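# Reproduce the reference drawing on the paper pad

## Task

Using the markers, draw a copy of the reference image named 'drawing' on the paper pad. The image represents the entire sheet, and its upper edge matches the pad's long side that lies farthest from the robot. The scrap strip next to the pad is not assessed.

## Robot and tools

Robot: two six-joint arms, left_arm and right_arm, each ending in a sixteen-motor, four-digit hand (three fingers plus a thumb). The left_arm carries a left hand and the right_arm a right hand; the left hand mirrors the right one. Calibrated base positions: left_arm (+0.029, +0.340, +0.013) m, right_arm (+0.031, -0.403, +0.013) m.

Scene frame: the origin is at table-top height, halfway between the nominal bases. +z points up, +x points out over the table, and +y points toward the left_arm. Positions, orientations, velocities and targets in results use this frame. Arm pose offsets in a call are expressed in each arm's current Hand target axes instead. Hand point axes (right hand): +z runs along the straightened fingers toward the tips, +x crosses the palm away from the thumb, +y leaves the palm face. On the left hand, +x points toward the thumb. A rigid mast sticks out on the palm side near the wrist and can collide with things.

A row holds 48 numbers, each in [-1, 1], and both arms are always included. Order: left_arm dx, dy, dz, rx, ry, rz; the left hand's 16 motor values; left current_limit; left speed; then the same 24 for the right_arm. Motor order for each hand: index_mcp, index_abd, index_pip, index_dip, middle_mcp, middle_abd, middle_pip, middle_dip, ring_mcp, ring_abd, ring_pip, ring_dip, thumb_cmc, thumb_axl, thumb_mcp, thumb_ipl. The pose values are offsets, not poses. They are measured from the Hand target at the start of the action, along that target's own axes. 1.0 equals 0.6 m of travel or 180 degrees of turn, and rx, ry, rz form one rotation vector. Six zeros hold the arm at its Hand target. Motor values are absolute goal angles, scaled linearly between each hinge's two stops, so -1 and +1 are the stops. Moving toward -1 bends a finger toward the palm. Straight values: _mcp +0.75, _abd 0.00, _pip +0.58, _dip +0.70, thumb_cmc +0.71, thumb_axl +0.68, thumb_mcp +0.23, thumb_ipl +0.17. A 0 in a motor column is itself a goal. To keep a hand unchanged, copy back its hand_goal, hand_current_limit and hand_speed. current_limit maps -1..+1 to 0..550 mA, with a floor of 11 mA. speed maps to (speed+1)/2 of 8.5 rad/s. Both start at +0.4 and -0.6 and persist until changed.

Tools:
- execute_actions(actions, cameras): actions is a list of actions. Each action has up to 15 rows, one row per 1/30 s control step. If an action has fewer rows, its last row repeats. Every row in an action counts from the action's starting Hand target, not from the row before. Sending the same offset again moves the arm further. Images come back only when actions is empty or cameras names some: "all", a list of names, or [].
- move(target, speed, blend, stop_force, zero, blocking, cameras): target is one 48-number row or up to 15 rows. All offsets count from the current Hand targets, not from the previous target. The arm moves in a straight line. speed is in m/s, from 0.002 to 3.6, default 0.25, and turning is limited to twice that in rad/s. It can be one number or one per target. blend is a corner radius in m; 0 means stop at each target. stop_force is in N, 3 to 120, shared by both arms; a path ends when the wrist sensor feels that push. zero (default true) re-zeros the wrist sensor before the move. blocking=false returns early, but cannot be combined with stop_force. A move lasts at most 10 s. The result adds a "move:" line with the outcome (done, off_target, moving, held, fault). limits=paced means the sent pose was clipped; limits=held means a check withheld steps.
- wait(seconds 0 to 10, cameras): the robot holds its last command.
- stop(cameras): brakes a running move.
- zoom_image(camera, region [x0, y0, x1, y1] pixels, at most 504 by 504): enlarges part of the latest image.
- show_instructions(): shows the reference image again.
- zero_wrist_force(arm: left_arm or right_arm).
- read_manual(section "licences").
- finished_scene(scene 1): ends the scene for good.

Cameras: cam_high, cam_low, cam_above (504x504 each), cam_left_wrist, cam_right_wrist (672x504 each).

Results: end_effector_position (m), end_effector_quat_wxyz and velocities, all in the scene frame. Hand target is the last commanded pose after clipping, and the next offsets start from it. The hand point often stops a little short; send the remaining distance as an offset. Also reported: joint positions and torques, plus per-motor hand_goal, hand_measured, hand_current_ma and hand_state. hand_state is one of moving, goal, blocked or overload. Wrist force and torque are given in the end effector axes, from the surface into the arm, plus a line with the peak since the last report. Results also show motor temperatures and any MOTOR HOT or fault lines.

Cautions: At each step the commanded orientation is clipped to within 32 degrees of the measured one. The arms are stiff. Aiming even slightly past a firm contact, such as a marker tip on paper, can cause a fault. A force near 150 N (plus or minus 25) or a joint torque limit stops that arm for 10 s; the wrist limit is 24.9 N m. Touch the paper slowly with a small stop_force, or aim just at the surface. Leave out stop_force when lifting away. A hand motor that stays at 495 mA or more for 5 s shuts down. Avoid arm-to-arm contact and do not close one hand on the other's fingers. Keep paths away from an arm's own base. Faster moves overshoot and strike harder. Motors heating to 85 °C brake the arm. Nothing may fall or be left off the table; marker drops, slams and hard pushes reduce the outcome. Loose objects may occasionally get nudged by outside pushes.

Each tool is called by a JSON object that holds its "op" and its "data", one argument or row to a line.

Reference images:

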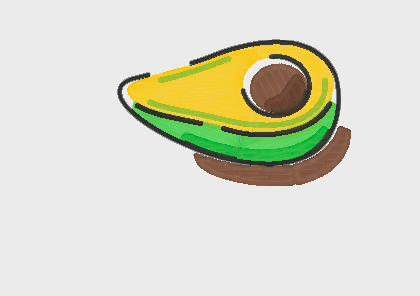

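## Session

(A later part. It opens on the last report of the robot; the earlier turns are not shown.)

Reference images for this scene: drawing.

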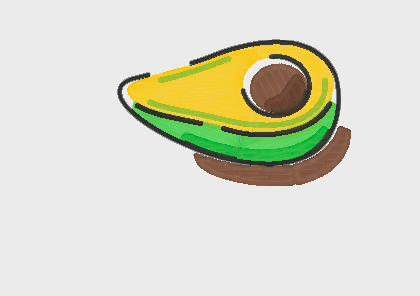

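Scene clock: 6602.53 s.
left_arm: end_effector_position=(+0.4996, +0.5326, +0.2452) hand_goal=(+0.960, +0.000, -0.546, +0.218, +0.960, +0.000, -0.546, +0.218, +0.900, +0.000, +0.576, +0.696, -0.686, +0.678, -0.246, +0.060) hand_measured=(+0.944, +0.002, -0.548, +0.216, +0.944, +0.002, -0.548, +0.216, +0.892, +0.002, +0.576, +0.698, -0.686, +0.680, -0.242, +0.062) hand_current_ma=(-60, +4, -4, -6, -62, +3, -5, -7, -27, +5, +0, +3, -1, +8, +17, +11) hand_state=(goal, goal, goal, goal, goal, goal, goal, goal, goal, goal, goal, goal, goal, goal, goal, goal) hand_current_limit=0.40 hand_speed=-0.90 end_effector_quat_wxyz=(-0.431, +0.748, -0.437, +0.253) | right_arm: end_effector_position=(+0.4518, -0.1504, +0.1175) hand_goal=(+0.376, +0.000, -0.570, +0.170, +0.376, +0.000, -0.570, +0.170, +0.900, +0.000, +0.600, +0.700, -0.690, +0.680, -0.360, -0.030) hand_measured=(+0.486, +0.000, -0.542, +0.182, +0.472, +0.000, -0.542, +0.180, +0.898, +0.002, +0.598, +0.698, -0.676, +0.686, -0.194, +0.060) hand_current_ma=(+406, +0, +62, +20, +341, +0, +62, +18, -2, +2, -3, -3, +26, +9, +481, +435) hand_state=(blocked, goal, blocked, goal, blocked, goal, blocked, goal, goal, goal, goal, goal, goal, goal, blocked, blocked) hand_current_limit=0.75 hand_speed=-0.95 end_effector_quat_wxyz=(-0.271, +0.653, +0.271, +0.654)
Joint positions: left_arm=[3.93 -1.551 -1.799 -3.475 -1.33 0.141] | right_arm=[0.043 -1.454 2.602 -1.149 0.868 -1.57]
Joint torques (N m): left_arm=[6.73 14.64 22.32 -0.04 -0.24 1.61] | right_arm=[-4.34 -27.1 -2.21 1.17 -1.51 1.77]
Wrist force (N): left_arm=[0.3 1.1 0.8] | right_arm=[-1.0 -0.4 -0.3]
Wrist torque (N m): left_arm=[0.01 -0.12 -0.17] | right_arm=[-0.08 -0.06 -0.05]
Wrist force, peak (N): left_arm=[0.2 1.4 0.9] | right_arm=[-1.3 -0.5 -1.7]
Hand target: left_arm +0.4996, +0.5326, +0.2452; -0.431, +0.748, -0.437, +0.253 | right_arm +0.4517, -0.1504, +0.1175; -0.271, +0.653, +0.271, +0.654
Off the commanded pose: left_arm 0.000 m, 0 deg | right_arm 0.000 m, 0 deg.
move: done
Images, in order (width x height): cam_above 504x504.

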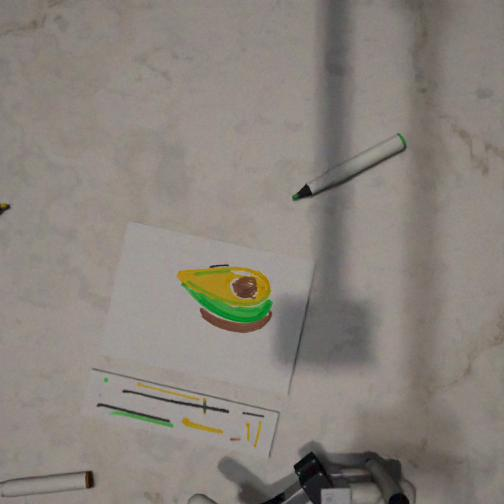

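{"op": "move", "data": {
  "target": [
    [0,0,0,0,0,0, 0.959,0,-0.547,0.217,0.959,0,-0.547,0.217,0.9,0,0.576,0.696,-0.686,0.677,-0.247,0.059,0.4,-0.9, 0,0.02858,0.440198,0,0,0, 0.375,0,-0.57,0.17,0.375,0,-0.57,0.17,0.9,0,0.6,0.7,-0.69,0.68,-0.36,-0.03,0.75,-0.95],
    [0,0,0,0,0,0, 0.959,0,-0.547,0.217,0.959,0,-0.547,0.217,0.9,0,0.576,0.696,-0.686,0.677,-0.247,0.059,0.4,-0.9, -0.04,0.02858,0.440198,0,0,0, 0.375,0,-0.57,0.17,0.375,0,-0.57,0.17,0.9,0,0.6,0.7,-0.69,0.68,-0.36,-0.03,0.75,-0.95]
  ],
  "speed": [0.2,0.05]
}}

{"op": "move", "data": {
  "target": [
    [0,0,0,0,0,0, 0.959,0,-0.547,0.217,0.959,0,-0.547,0.217,0.9,0,0.576,0.696,-0.686,0.677,-0.247,0.059,0.4,-0.9, -0.0071,0,0,0,0,0, 0.375,0,-0.57,0.17,0.375,0,-0.57,0.17,0.9,0,0.6,0.7,-0.69,0.68,-0.36,-0.03,0.75,-0.95],
    [0,0,0,0,0,0, 0.959,0,-0.547,0.217,0.959,0,-0.547,0.217,0.9,0,0.576,0.696,-0.686,0.677,-0.247,0.059,0.4,-0.9, -0.0071,0.010988,-0.007107,0,0,0, 0.375,0,-0.57,0.17,0.375,0,-0.57,0.17,0.9,0,0.6,0.7,-0.69,0.68,-0.36,-0.03,0.75,-0.95],
    [0,0,0,0,0,0, 0.959,0,-0.547,0.217,0.959,0,-0.547,0.217,0.9,0,0.576,0.696,-0.686,0.677,-0.247,0.059,0.4,-0.9, -0.0071,0.018957,-0.013918,0,0,0, 0.375,0,-0.57,0.17,0.375,0,-0.57,0.17,0.9,0,0.6,0.7,-0.69,0.68,-0.36,-0.03,0.75,-0.95],
    [0,0,0,0,0,0, 0.959,0,-0.547,0.217,0.959,0,-0.547,0.217,0.9,0,0.576,0.696,-0.686,0.677,-0.247,0.059,0.4,-0.9, -0.0071,0.027551,-0.021213,0,0,0, 0.375,0,-0.57,0.17,0.375,0,-0.57,0.17,0.9,0,0.6,0.7,-0.69,0.68,-0.36,-0.03,0.75,-0.95],
    [0,0,0,0,0,0, 0.959,0,-0.547,0.217,0.959,0,-0.547,0.217,0.9,0,0.576,0.696,-0.686,0.677,-0.247,0.059,0.4,-0.9, -0.0071,0.035447,-0.028971,0,0,0, 0.375,0,-0.57,0.17,0.375,0,-0.57,0.17,0.9,0,0.6,0.7,-0.69,0.68,-0.36,-0.03,0.75,-0.95],
    [0,0,0,0,0,0, 0.959,0,-0.547,0.217,0.959,0,-0.547,0.217,0.9,0,0.576,0.696,-0.686,0.677,-0.247,0.059,0.4,-0.9, -0.0071,0.042648,-0.036291,0,0,0, 0.375,0,-0.57,0.17,0.375,0,-0.57,0.17,0.9,0,0.6,0.7,-0.69,0.68,-0.36,-0.03,0.75,-0.95],
    [0,0,0,0,0,0, 0.959,0,-0.547,0.217,0.959,0,-0.547,0.217,0.9,0,0.576,0.696,-0.686,0.677,-0.247,0.059,0.4,-0.9, -0.0071,0.049034,-0.044052,0,0,0, 0.375,0,-0.57,0.17,0.375,0,-0.57,0.17,0.9,0,0.6,0.7,-0.69,0.68,-0.36,-0.03,0.75,-0.95],
    [0,0,0,0,0,0, 0.959,0,-0.547,0.217,0.959,0,-0.547,0.217,0.9,0,0.576,0.696,-0.686,0.677,-0.247,0.059,0.4,-0.9, -0.0071,0.054861,-0.052183,0,0,0, 0.375,0,-0.57,0.17,0.375,0,-0.57,0.17,0.9,0,0.6,0.7,-0.69,0.68,-0.36,-0.03,0.75,-0.95],
    [0,0,0,0,0,0, 0.959,0,-0.547,0.217,0.959,0,-0.547,0.217,0.9,0,0.576,0.696,-0.686,0.677,-0.247,0.059,0.4,-0.9, -0.0071,0.058993,-0.060339,0,0,0, 0.375,0,-0.57,0.17,0.375,0,-0.57,0.17,0.9,0,0.6,0.7,-0.69,0.68,-0.36,-0.03,0.75,-0.95],
    [0,0,0,0,0,0, 0.959,0,-0.547,0.217,0.959,0,-0.547,0.217,0.9,0,0.576,0.696,-0.686,0.677,-0.247,0.059,0.4,-0.9, -0.0071,0.062147,-0.069144,0,0,0, 0.375,0,-0.57,0.17,0.375,0,-0.57,0.17,0.9,0,0.6,0.7,-0.69,0.68,-0.36,-0.03,0.75,-0.95],
    [0,0,0,0,0,0, 0.959,0,-0.547,0.217,0.959,0,-0.547,0.217,0.9,0,0.576,0.696,-0.686,0.677,-0.247,0.059,0.4,-0.9, -0.0071,0.063581,-0.078090,0,0,0, 0.375,0,-0.57,0.17,0.375,0,-0.57,0.17,0.9,0,0.6,0.7,-0.69,0.68,-0.36,-0.03,0.75,-0.95],
    [0,0,0,0,0,0, 0.959,0,-0.547,0.217,0.959,0,-0.547,0.217,0.9,0,0.576,0.696,-0.686,0.677,-0.247,0.059,0.4,-0.9, -0.0071,0.063763,-0.086667,0,0,0, 0.375,0,-0.57,0.17,0.375,0,-0.57,0.17,0.9,0,0.6,0.7,-0.69,0.68,-0.36,-0.03,0.75,-0.95],
    [0,0,0,0,0,0, 0.959,0,-0.547,0.217,0.959,0,-0.547,0.217,0.9,0,0.576,0.696,-0.686,0.677,-0.247,0.059,0.4,-0.9, 0.02,0.063763,-0.086667,0,0,0, 0.375,0,-0.57,0.17,0.375,0,-0.57,0.17,0.9,0,0.6,0.7,-0.69,0.68,-0.36,-0.03,0.75,-0.95]
  ],
  "speed": [0.02,0.03,0.03,0.03,0.03,0.03,0.03,0.03,0.03,0.03,0.03,0.03,0.06],
  "blend": [0,0.001,0.001,0.001,0.001,0.001,0.001,0.001,0.001,0.001,0.001,0,0]
}}

{"op": "move", "data": {
  "target": [
    [0,0,0,0,0,0, 0.959,0,-0.547,0.217,0.959,0,-0.547,0.217,0.9,0,0.576,0.696,-0.686,0.677,-0.247,0.059,0.4,-0.9, 0.0195,-0.092343,-0.353531,0,0,0, 0.375,0,-0.57,0.17,0.375,0,-0.57,0.17,0.9,0,0.6,0.7,-0.69,0.68,-0.36,-0.03,0.75,-0.95]
  ],
  "speed": 0.25,
  "cameras": ["cam_above"]
}}

{"op": "zoom_image", "data": {
  "camera": "cam_above",
  "region": [165, 250, 285, 340]
}}

Scene clock: 6690.93 s.
left_arm: end_effector_position=(+0.4996, +0.5326, +0.2452) hand_goal=(+0.960, +0.000, -0.546, +0.218, +0.960, +0.000, -0.546, +0.218, +0.900, +0.000, +0.576, +0.696, -0.686, +0.678, -0.246, +0.060) hand_measured=(+0.944, +0.002, -0.548, +0.216, +0.944, +0.002, -0.548, +0.216, +0.892, +0.002, +0.576, +0.698, -0.686, +0.680, -0.242, +0.062) hand_current_ma=(-60, +4, -4, -6, -62, +3, -5, -7, -27, +5, +0, +3, -1, +8, +17, +11) hand_state=(goal, goal, goal, goal, goal, goal, goal, goal, goal, goal, goal, goal, goal, goal, goal, goal) hand_current_limit=0.40 hand_speed=-0.90 end_effector_quat_wxyz=(-0.431, +0.748, -0.437, +0.253) | right_arm: end_effector_position=(+0.6505, +0.0244, +0.0939) hand_goal=(+0.376, +0.000, -0.570, +0.170, +0.376, +0.000, -0.570, +0.170, +0.900, +0.000, +0.600, +0.700, -0.690, +0.680, -0.360, -0.030) hand_measured=(+0.486, +0.000, -0.542, +0.182, +0.472, +0.000, -0.542, +0.180, +0.898, +0.002, +0.598, +0.698, -0.676, +0.686, -0.194, +0.060) hand_current_ma=(+406, +0, +62, +20, +341, +0, +62, +18, -2, +2, -3, -3, +26, +9, +481, +435) hand_state=(blocked, goal, blocked, goal, blocked, goal, blocked, goal, goal, goal, goal, goal, goal, goal, blocked, blocked) hand_current_limit=0.75 hand_speed=-0.95 end_effector_quat_wxyz=(-0.271, +0.653, +0.271, +0.654)
Joint positions: left_arm=[3.93 -1.551 -1.799 -3.475 -1.33 0.141] | right_arm=[0.383 -0.947 1.835 -0.889 1.208 -1.57]
Joint torques (N m): left_arm=[6.81 14.49 22.37 -0.11 -0.36 1.54] | right_arm=[7.57 -27.39 -7.15 -3.97 1.44 -0.66]
Wrist force (N): left_arm=[0.4 1.2 0.9] | right_arm=[-1.2 -0.2 0.2]
Wrist torque (N m): left_arm=[0.02 -0.13 -0.16] | right_arm=[-0.11 -0.01 0.03]
Wrist force, peak (N): left_arm=[0.1 1.3 1.0] | right_arm=[-1.1 -0.6 -1.4]
Hand target: left_arm +0.4996, +0.5326, +0.2452; -0.431, +0.748, -0.437, +0.253 | right_arm +0.6505, +0.0244, +0.0938; -0.271, +0.653, +0.271, +0.654
Off the commanded pose: left_arm 0.000 m, 0 deg | right_arm 0.000 m, 0 deg.
move: done

Scene clock: 6694.70 s.
left_arm: end_effector_position=(+0.4996, +0.5326, +0.2452) hand_goal=(+0.960, +0.000, -0.546, +0.218, +0.960, +0.000, -0.546, +0.218, +0.900, +0.000, +0.576, +0.696, -0.686, +0.678, -0.246, +0.060) hand_measured=(+0.944, +0.002, -0.548, +0.216, +0.944, +0.002, -0.548, +0.216, +0.892, +0.002, +0.576, +0.698, -0.686, +0.680, -0.242, +0.062) hand_current_ma=(-60, +4, -4, -6, -62, +3, -5, -7, -27, +5, +0, +3, -1, +8, +17, +11) hand_state=(goal, goal, goal, goal, goal, goal, goal, goal, goal, goal, goal, goal, goal, goal, goal, goal) hand_current_limit=0.40 hand_speed=-0.90 end_effector_quat_wxyz=(-0.431, +0.748, -0.437, +0.253) | right_arm: end_effector_position=(+0.6408, -0.0394, +0.1057) hand_goal=(+0.376, +0.000, -0.570, +0.170, +0.376, +0.000, -0.570, +0.170, +0.900, +0.000, +0.600, +0.700, -0.690, +0.680, -0.360, -0.030) hand_measured=(+0.486, +0.000, -0.538, +0.182, +0.470, +0.000, -0.542, +0.176, +0.898, +0.002, +0.598, +0.698, -0.674, +0.686, -0.194, +0.060) hand_current_ma=(+406, +0, +75, +18, +330, +0, +62, +7, -2, +2, -3, -3, +29, +9, +481, +435) hand_state=(blocked, goal, blocked, goal, blocked, goal, blocked, goal, goal, goal, goal, goal, goal, goal, blocked, blocked) hand_current_limit=0.75 hand_speed=-0.95 end_effector_quat_wxyz=(-0.271, +0.653, +0.271, +0.654)
Joint positions: left_arm=[3.93 -1.551 -1.799 -3.475 -1.33 0.141] | right_arm=[0.264 -1.044 1.975 -0.932 1.089 -1.57]
Joint torques (N m): left_arm=[6.3 14.36 22.17 -0.01 -0.4 1.45] | right_arm=[-5.49 -48.79 -20.18 1.05 -1.62 -0.61]
Wrist force (N): left_arm=[0.4 1.2 0.8] | right_arm=[-1.5 -0.3 -0.4]
Wrist torque (N m): left_arm=[0.03 -0.13 -0.16] | right_arm=[-0.06 0.03 0.03]
Wrist force, peak (N): left_arm=[0.2 1.4 0.9] | right_arm=[-2.1 -0.2 -0.2]
Hand target: left_arm +0.4996, +0.5326, +0.2452; -0.431, +0.748, -0.437, +0.253 | right_arm +0.6408, -0.0394, +0.1058; -0.271, +0.653, +0.271, +0.654
Off the commanded pose: left_arm 0.000 m, 0 deg | right_arm 0.000 m, 0 deg.
move: done

Scene clock: 6696.27 s.
left_arm: end_effector_position=(+0.4996, +0.5326, +0.2452) hand_goal=(+0.960, +0.000, -0.546, +0.218, +0.960, +0.000, -0.546, +0.218, +0.900, +0.000, +0.576, +0.696, -0.686, +0.678, -0.246, +0.060) hand_measured=(+0.944, +0.002, -0.548, +0.216, +0.944, +0.002, -0.548, +0.216, +0.892, +0.002, +0.576, +0.698, -0.686, +0.680, -0.242, +0.062) hand_current_ma=(-60, +4, -4, -6, -62, +3, -5, -7, -27, +5, +0, +3, -1, +8, +17, +11) hand_state=(goal, goal, goal, goal, goal, goal, goal, goal, goal, goal, goal, goal, goal, goal, goal, goal) hand_current_limit=0.40 hand_speed=-0.90 end_effector_quat_wxyz=(-0.431, +0.748, -0.437, +0.253) | right_arm: end_effector_position=(+0.4518, -0.1504, +0.1172) hand_goal=(+0.376, +0.000, -0.570, +0.170, +0.376, +0.000, -0.570, +0.170, +0.900, +0.000, +0.600, +0.700, -0.690, +0.680, -0.360, -0.030) hand_measured=(+0.486, +0.000, -0.538, +0.182, +0.470, +0.000, -0.542, +0.176, +0.898, +0.002, +0.598, +0.698, -0.674, +0.686, -0.194, +0.060) hand_current_ma=(+406, +0, +75, +18, +330, +0, +62, +7, -2, +2, -3, -3, +29, +9, +481, +435) hand_state=(blocked, goal, blocked, goal, blocked, goal, blocked, goal, goal, goal, goal, goal, goal, goal, blocked, blocked) hand_current_limit=0.75 hand_speed=-0.95 end_effector_quat_wxyz=(-0.271, +0.653, +0.271, +0.654)
Joint positions: left_arm=[3.93 -1.551 -1.799 -3.475 -1.33 0.141] | right_arm=[0.043 -1.453 2.603 -1.151 0.868 -1.57]
Joint torques (N m): left_arm=[6.83 14.67 22.1 0.09 -0.35 1.53] | right_arm=[-5.68 -27.53 -2.19 1.25 -1.4 1.8]
Wrist force (N): left_arm=[0.3 1.2 0.8] | right_arm=[-1.1 -0.3 -0.4]
Wrist torque (N m): left_arm=[0.02 -0.11 -0.18] | right_arm=[-0.08 -0.03 -0.02]
Wrist force, peak (N): left_arm=[0.5 1.4 0.9] | right_arm=[-1.1 -1.0 -1.4]
Hand target: left_arm +0.4996, +0.5326, +0.2452; -0.431, +0.748, -0.437, +0.253 | right_arm +0.4517, -0.1504, +0.1172; -0.271, +0.653, +0.271, +0.654
Off the commanded pose: left_arm 0.000 m, 0 deg | right_arm 0.000 m, 0 deg.
move: done
Images, in order (width x height): cam_above 504x504.

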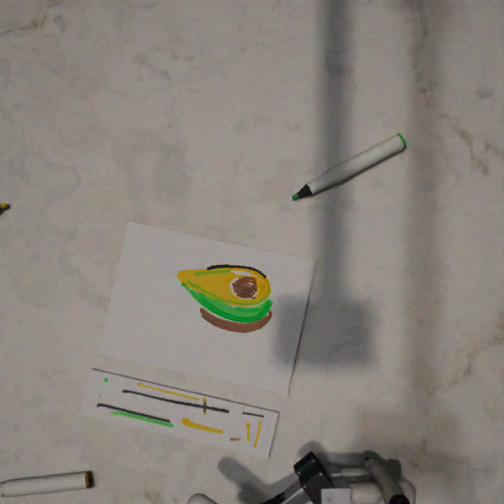

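Scaled by 4.200 from the camera's 504x504 image, which has a finer 720x720 frame.

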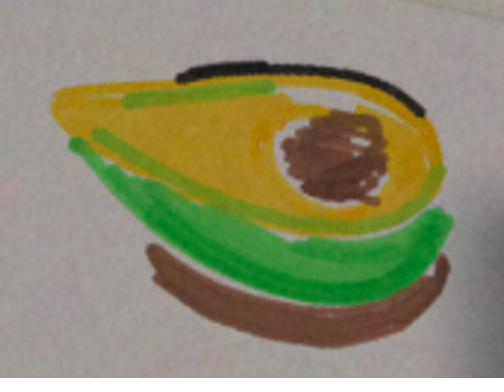

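{"op": "move", "data": {
  "target": [
    [0,0,0,0,0,0, 0.959,0,-0.547,0.217,0.959,0,-0.547,0.217,0.9,0,0.576,0.696,-0.686,0.677,-0.247,0.059,0.4,-0.9, 0,0.092662,0.359242,0,0,0, 0.375,0,-0.57,0.17,0.375,0,-0.57,0.17,0.9,0,0.6,0.7,-0.69,0.68,-0.36,-0.03,0.75,-0.95],
    [0,0,0,0,0,0, 0.959,0,-0.547,0.217,0.959,0,-0.547,0.217,0.9,0,0.576,0.696,-0.686,0.677,-0.247,0.059,0.4,-0.9, -0.0395,0.092662,0.359242,0,0,0, 0.375,0,-0.57,0.17,0.375,0,-0.57,0.17,0.9,0,0.6,0.7,-0.69,0.68,-0.36,-0.03,0.75,-0.95]
  ],
  "speed": [0.2,0.05]
}}

{"op": "move", "data": {
  "target": [
    [0,0,0,0,0,0, 0.959,0,-0.547,0.217,0.959,0,-0.547,0.217,0.9,0,0.576,0.696,-0.686,0.677,-0.247,0.059,0.4,-0.9, -0.0071,0,0,0,0,0, 0.375,0,-0.57,0.17,0.375,0,-0.57,0.17,0.9,0,0.6,0.7,-0.69,0.68,-0.36,-0.03,0.75,-0.95],
    [0,0,0,0,0,0, 0.959,0,-0.547,0.217,0.959,0,-0.547,0.217,0.9,0,0.576,0.696,-0.686,0.677,-0.247,0.059,0.4,-0.9, -0.0071,-0.002134,-0.013413,0,0,0, 0.375,0,-0.57,0.17,0.375,0,-0.57,0.17,0.9,0,0.6,0.7,-0.69,0.68,-0.36,-0.03,0.75,-0.95],
    [0,0,0,0,0,0, 0.959,0,-0.547,0.217,0.959,0,-0.547,0.217,0.9,0,0.576,0.696,-0.686,0.677,-0.247,0.059,0.4,-0.9, -0.0071,-0.005178,-0.020630,0,0,0, 0.375,0,-0.57,0.17,0.375,0,-0.57,0.17,0.9,0,0.6,0.7,-0.69,0.68,-0.36,-0.03,0.75,-0.95],
    [0,0,0,0,0,0, 0.959,0,-0.547,0.217,0.959,0,-0.547,0.217,0.9,0,0.576,0.696,-0.686,0.677,-0.247,0.059,0.4,-0.9, -0.0071,-0.009356,-0.026901,0,0,0, 0.375,0,-0.57,0.17,0.375,0,-0.57,0.17,0.9,0,0.6,0.7,-0.69,0.68,-0.36,-0.03,0.75,-0.95],
    [0,0,0,0,0,0, 0.959,0,-0.547,0.217,0.959,0,-0.547,0.217,0.9,0,0.576,0.696,-0.686,0.677,-0.247,0.059,0.4,-0.9, -0.0071,-0.014672,-0.032827,0,0,0, 0.375,0,-0.57,0.17,0.375,0,-0.57,0.17,0.9,0,0.6,0.7,-0.69,0.68,-0.36,-0.03,0.75,-0.95],
    [0,0,0,0,0,0, 0.959,0,-0.547,0.217,0.959,0,-0.547,0.217,0.9,0,0.576,0.696,-0.686,0.677,-0.247,0.059,0.4,-0.9, -0.0071,-0.020103,-0.038429,0,0,0, 0.375,0,-0.57,0.17,0.375,0,-0.57,0.17,0.9,0,0.6,0.7,-0.69,0.68,-0.36,-0.03,0.75,-0.95],
    [0,0,0,0,0,0, 0.959,0,-0.547,0.217,0.959,0,-0.547,0.217,0.9,0,0.576,0.696,-0.686,0.677,-0.247,0.059,0.4,-0.9, -0.0071,-0.026787,-0.043663,0,0,0, 0.375,0,-0.57,0.17,0.375,0,-0.57,0.17,0.9,0,0.6,0.7,-0.69,0.68,-0.36,-0.03,0.75,-0.95],
    [0,0,0,0,0,0, 0.959,0,-0.547,0.217,0.959,0,-0.547,0.217,0.9,0,0.576,0.696,-0.686,0.677,-0.247,0.059,0.4,-0.9, -0.0071,-0.033581,-0.047070,0,0,0, 0.375,0,-0.57,0.17,0.375,0,-0.57,0.17,0.9,0,0.6,0.7,-0.69,0.68,-0.36,-0.03,0.75,-0.95],
    [0,0,0,0,0,0, 0.959,0,-0.547,0.217,0.959,0,-0.547,0.217,0.9,0,0.576,0.696,-0.686,0.677,-0.247,0.059,0.4,-0.9, -0.0071,-0.040836,-0.049484,0,0,0, 0.375,0,-0.57,0.17,0.375,0,-0.57,0.17,0.9,0,0.6,0.7,-0.69,0.68,-0.36,-0.03,0.75,-0.95],
    [0,0,0,0,0,0, 0.959,0,-0.547,0.217,0.959,0,-0.547,0.217,0.9,0,0.576,0.696,-0.686,0.677,-0.247,0.059,0.4,-0.9, -0.0071,-0.048878,-0.050719,0,0,0, 0.375,0,-0.57,0.17,0.375,0,-0.57,0.17,0.9,0,0.6,0.7,-0.69,0.68,-0.36,-0.03,0.75,-0.95],
    [0,0,0,0,0,0, 0.959,0,-0.547,0.217,0.959,0,-0.547,0.217,0.9,0,0.576,0.696,-0.686,0.677,-0.247,0.059,0.4,-0.9, -0.0071,-0.057170,-0.050522,0,0,0, 0.375,0,-0.57,0.17,0.375,0,-0.57,0.17,0.9,0,0.6,0.7,-0.69,0.68,-0.36,-0.03,0.75,-0.95],
    [0,0,0,0,0,0, 0.959,0,-0.547,0.217,0.959,0,-0.547,0.217,0.9,0,0.576,0.696,-0.686,0.677,-0.247,0.059,0.4,-0.9, -0.0071,-0.065527,-0.048567,0,0,0, 0.375,0,-0.57,0.17,0.375,0,-0.57,0.17,0.9,0,0.6,0.7,-0.69,0.68,-0.36,-0.03,0.75,-0.95],
    [0,0,0,0,0,0, 0.959,0,-0.547,0.217,0.959,0,-0.547,0.217,0.9,0,0.576,0.696,-0.686,0.677,-0.247,0.059,0.4,-0.9, -0.0071,-0.073483,-0.044947,0,0,0, 0.375,0,-0.57,0.17,0.375,0,-0.57,0.17,0.9,0,0.6,0.7,-0.69,0.68,-0.36,-0.03,0.75,-0.95],
    [0,0,0,0,0,0, 0.959,0,-0.547,0.217,0.959,0,-0.547,0.217,0.9,0,0.576,0.696,-0.686,0.677,-0.247,0.059,0.4,-0.9, 0.02,-0.073483,-0.044947,0,0,0, 0.375,0,-0.57,0.17,0.375,0,-0.57,0.17,0.9,0,0.6,0.7,-0.69,0.68,-0.36,-0.03,0.75,-0.95]
  ],
  "speed": [0.02,0.03,0.03,0.03,0.03,0.03,0.03,0.03,0.03,0.03,0.03,0.03,0.03,0.06],
  "blend": [0,0.001,0.001,0.001,0.001,0.001,0.001,0.001,0.001,0.001,0.001,0.001,0,0]
}}

{"op": "move", "data": {
  "target": [
    [0,0,0,0,0,0, 0.959,0,-0.547,0.217,0.959,0,-0.547,0.217,0.9,0,0.576,0.696,-0.686,0.677,-0.247,0.059,0.4,-0.9, 0.0195,-0.019179,-0.314295,0,0,0, 0.375,0,-0.57,0.17,0.375,0,-0.57,0.17,0.9,0,0.6,0.7,-0.69,0.68,-0.36,-0.03,0.75,-0.95]
  ],
  "speed": 0.25,
  "cameras": ["cam_above"]
}}

{"op": "zoom_image", "data": {
  "camera": "cam_above",
  "region": [165, 250, 285, 340]
}}

Scene clock: 6755.73 s.
left_arm: end_effector_position=(+0.4996, +0.5326, +0.2452) hand_goal=(+0.960, +0.000, -0.546, +0.218, +0.960, +0.000, -0.546, +0.218, +0.900, +0.000, +0.576, +0.696, -0.686, +0.678, -0.246, +0.060) hand_measured=(+0.944, +0.002, -0.548, +0.216, +0.944, +0.002, -0.548, +0.216, +0.892, +0.002, +0.576, +0.698, -0.686, +0.680, -0.242, +0.062) hand_current_ma=(-60, +4, -4, -6, -62, +3, -5, -7, -27, +5, +0, +3, -1, +8, +17, +11) hand_state=(goal, goal, goal, goal, goal, goal, goal, goal, goal, goal, goal, goal, goal, goal, goal, goal) hand_current_limit=0.40 hand_speed=-0.90 end_effector_quat_wxyz=(-0.431, +0.748, -0.437, +0.253) | right_arm: end_effector_position=(+0.6434, -0.0371, +0.0938) hand_goal=(+0.376, +0.000, -0.570, +0.170, +0.376, +0.000, -0.570, +0.170, +0.900, +0.000, +0.600, +0.700, -0.690, +0.680, -0.360, -0.030) hand_measured=(+0.486, +0.000, -0.538, +0.182, +0.470, +0.000, -0.542, +0.176, +0.898, +0.002, +0.598, +0.698, -0.674, +0.686, -0.194, +0.060) hand_current_ma=(+406, +0, +75, +18, +330, +0, +62, +7, -2, +2, -3, -3, +29, +9, +481, +435) hand_state=(blocked, goal, blocked, goal, blocked, goal, blocked, goal, goal, goal, goal, goal, goal, goal, blocked, blocked) hand_current_limit=0.75 hand_speed=-0.95 end_effector_quat_wxyz=(-0.271, +0.653, +0.271, +0.654)
Joint positions: left_arm=[3.93 -1.551 -1.799 -3.475 -1.33 0.141] | right_arm=[0.267 -1.014 1.968 -0.955 1.092 -1.57]
Joint torques (N m): left_arm=[6.4 15 22.33 0.01 -0.47 1.43] | right_arm=[7.78 -25.12 -5.52 -3.77 1.48 0.41]
Wrist force (N): left_arm=[0.3 1.2 0.7] | right_arm=[-1.2 -0.1 0.0]
Wrist torque (N m): left_arm=[0.03 -0.13 -0.17] | right_arm=[-0.07 -0.02 0.03]
Wrist force, peak (N): left_arm=[0.4 1.3 1.0] | right_arm=[-1.0 -0.8 -1.4]
Hand target: left_arm +0.4996, +0.5326, +0.2452; -0.431, +0.748, -0.437, +0.253 | right_arm +0.6434, -0.0371, +0.0938; -0.271, +0.653, +0.271, +0.654
Off the commanded pose: left_arm 0.000 m, 0 deg | right_arm 0.000 m, 0 deg.
move: done

Scene clock: 6759.30 s.
left_arm: end_effector_position=(+0.4996, +0.5326, +0.2452) hand_goal=(+0.960, +0.000, -0.546, +0.218, +0.960, +0.000, -0.546, +0.218, +0.900, +0.000, +0.576, +0.696, -0.686, +0.678, -0.246, +0.060) hand_measured=(+0.944, +0.002, -0.548, +0.216, +0.944, +0.002, -0.548, +0.216, +0.892, +0.002, +0.576, +0.698, -0.686, +0.680, -0.242, +0.062) hand_current_ma=(-60, +4, -4, -6, -62, +3, -5, -7, -27, +5, +0, +3, -1, +8, +17, +11) hand_state=(goal, goal, goal, goal, goal, goal, goal, goal, goal, goal, goal, goal, goal, goal, goal, goal) hand_current_limit=0.40 hand_speed=-0.90 end_effector_quat_wxyz=(-0.431, +0.748, -0.437, +0.253) | right_arm: end_effector_position=(+0.5931, -0.0251, +0.1057) hand_goal=(+0.376, +0.000, -0.570, +0.170, +0.376, +0.000, -0.570, +0.170, +0.900, +0.000, +0.600, +0.700, -0.690, +0.680, -0.360, -0.030) hand_measured=(+0.486, +0.000, -0.534, +0.182, +0.466, +0.000, -0.542, +0.174, +0.898, +0.002, +0.598, +0.698, -0.674, +0.686, -0.192, +0.060) hand_current_ma=(+406, +0, +87, +18, +312, +0, +62, +3, -2, +2, -3, -3, +32, +10, +481, +435) hand_state=(blocked, goal, blocked, goal, blocked, goal, blocked, goal, goal, goal, goal, goal, goal, goal, blocked, blocked) hand_current_limit=0.75 hand_speed=-0.95 end_effector_quat_wxyz=(-0.271, +0.653, +0.271, +0.654)
Joint positions: left_arm=[3.93 -1.551 -1.799 -3.475 -1.33 0.141] | right_arm=[0.332 -1.091 2.065 -0.975 1.157 -1.57]
Joint torques (N m): left_arm=[5.78 14.84 22.27 0.04 -0.51 1.45] | right_arm=[4.96 -44.11 -19.74 0.99 1.15 0.3]
Wrist force (N): left_arm=[0.4 1.1 0.7] | right_arm=[-0.9 0.0 0.1]
Wrist torque (N m): left_arm=[0.01 -0.14 -0.16] | right_arm=[-0.08 -0.05 0.06]
Wrist force, peak (N): left_arm=[0.5 1.3 0.9] | right_arm=[1.5 -0.1 0.4]
Hand target: left_arm +0.4996, +0.5326, +0.2452; -0.431, +0.748, -0.437, +0.253 | right_arm +0.5931, -0.0251, +0.1057; -0.271, +0.653, +0.271, +0.654
Off the commanded pose: left_arm 0.000 m, 0 deg | right_arm 0.000 m, 0 deg.
move: done

Scene clock: 6760.77 s.
left_arm: end_effector_position=(+0.4996, +0.5326, +0.2452) hand_goal=(+0.960, +0.000, -0.546, +0.218, +0.960, +0.000, -0.546, +0.218, +0.900, +0.000, +0.576, +0.696, -0.686, +0.678, -0.246, +0.060) hand_measured=(+0.944, +0.002, -0.548, +0.216, +0.944, +0.002, -0.548, +0.216, +0.892, +0.002, +0.576, +0.698, -0.686, +0.680, -0.242, +0.062) hand_current_ma=(-60, +4, -4, -6, -62, +3, -5, -7, -27, +5, +0, +3, -1, +8, +17, +11) hand_state=(goal, goal, goal, goal, goal, goal, goal, goal, goal, goal, goal, goal, goal, goal, goal, goal) hand_current_limit=0.40 hand_speed=-0.90 end_effector_quat_wxyz=(-0.431, +0.748, -0.437, +0.253) | right_arm: end_effector_position=(+0.4518, -0.1504, +0.1172) hand_goal=(+0.376, +0.000, -0.570, +0.170, +0.376, +0.000, -0.570, +0.170, +0.900, +0.000, +0.600, +0.700, -0.690, +0.680, -0.360, -0.030) hand_measured=(+0.486, +0.000, -0.534, +0.182, +0.466, +0.000, -0.542, +0.174, +0.898, +0.002, +0.598, +0.698, -0.674, +0.686, -0.192, +0.060) hand_current_ma=(+406, +0, +87, +18, +312, +0, +62, +4, -2, +2, -3, -3, +32, +10, +481, +435) hand_state=(blocked, goal, blocked, goal, blocked, goal, blocked, goal, goal, goal, goal, goal, goal, goal, blocked, blocked) hand_current_limit=0.75 hand_speed=-0.95 end_effector_quat_wxyz=(-0.271, +0.653, +0.271, +0.654)
Joint positions: left_arm=[3.93 -1.551 -1.799 -3.475 -1.33 0.141] | right_arm=[0.043 -1.453 2.603 -1.151 0.868 -1.57]
Joint torques (N m): left_arm=[6.17 15.04 22.13 0.02 -0.49 1.34] | right_arm=[-5.86 -27.11 -2.29 1.25 -1.86 1.9]
Wrist force (N): left_arm=[0.4 1.0 0.5] | right_arm=[-0.9 -0.5 -0.4]
Wrist torque (N m): left_arm=[0.02 -0.14 -0.16] | right_arm=[-0.10 -0.06 -0.05]
Wrist force, peak (N): left_arm=[0.1 1.4 0.9] | right_arm=[-1.1 -0.2 -1.8]
Hand target: left_arm +0.4996, +0.5326, +0.2452; -0.431, +0.748, -0.437, +0.253 | right_arm +0.4517, -0.1504, +0.1172; -0.271, +0.653, +0.271, +0.654
Off the commanded pose: left_arm 0.000 m, 0 deg | right_arm 0.000 m, 0 deg.
move: done
Images, in order (width x height): cam_above 504x504.

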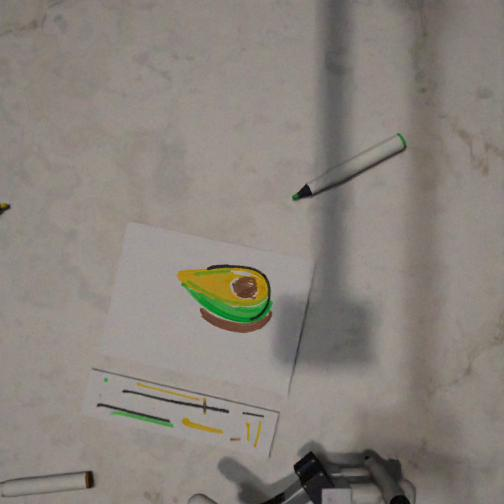

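Scaled by 4.200 from the camera's 504x504 image, which has a finer 720x720 frame.

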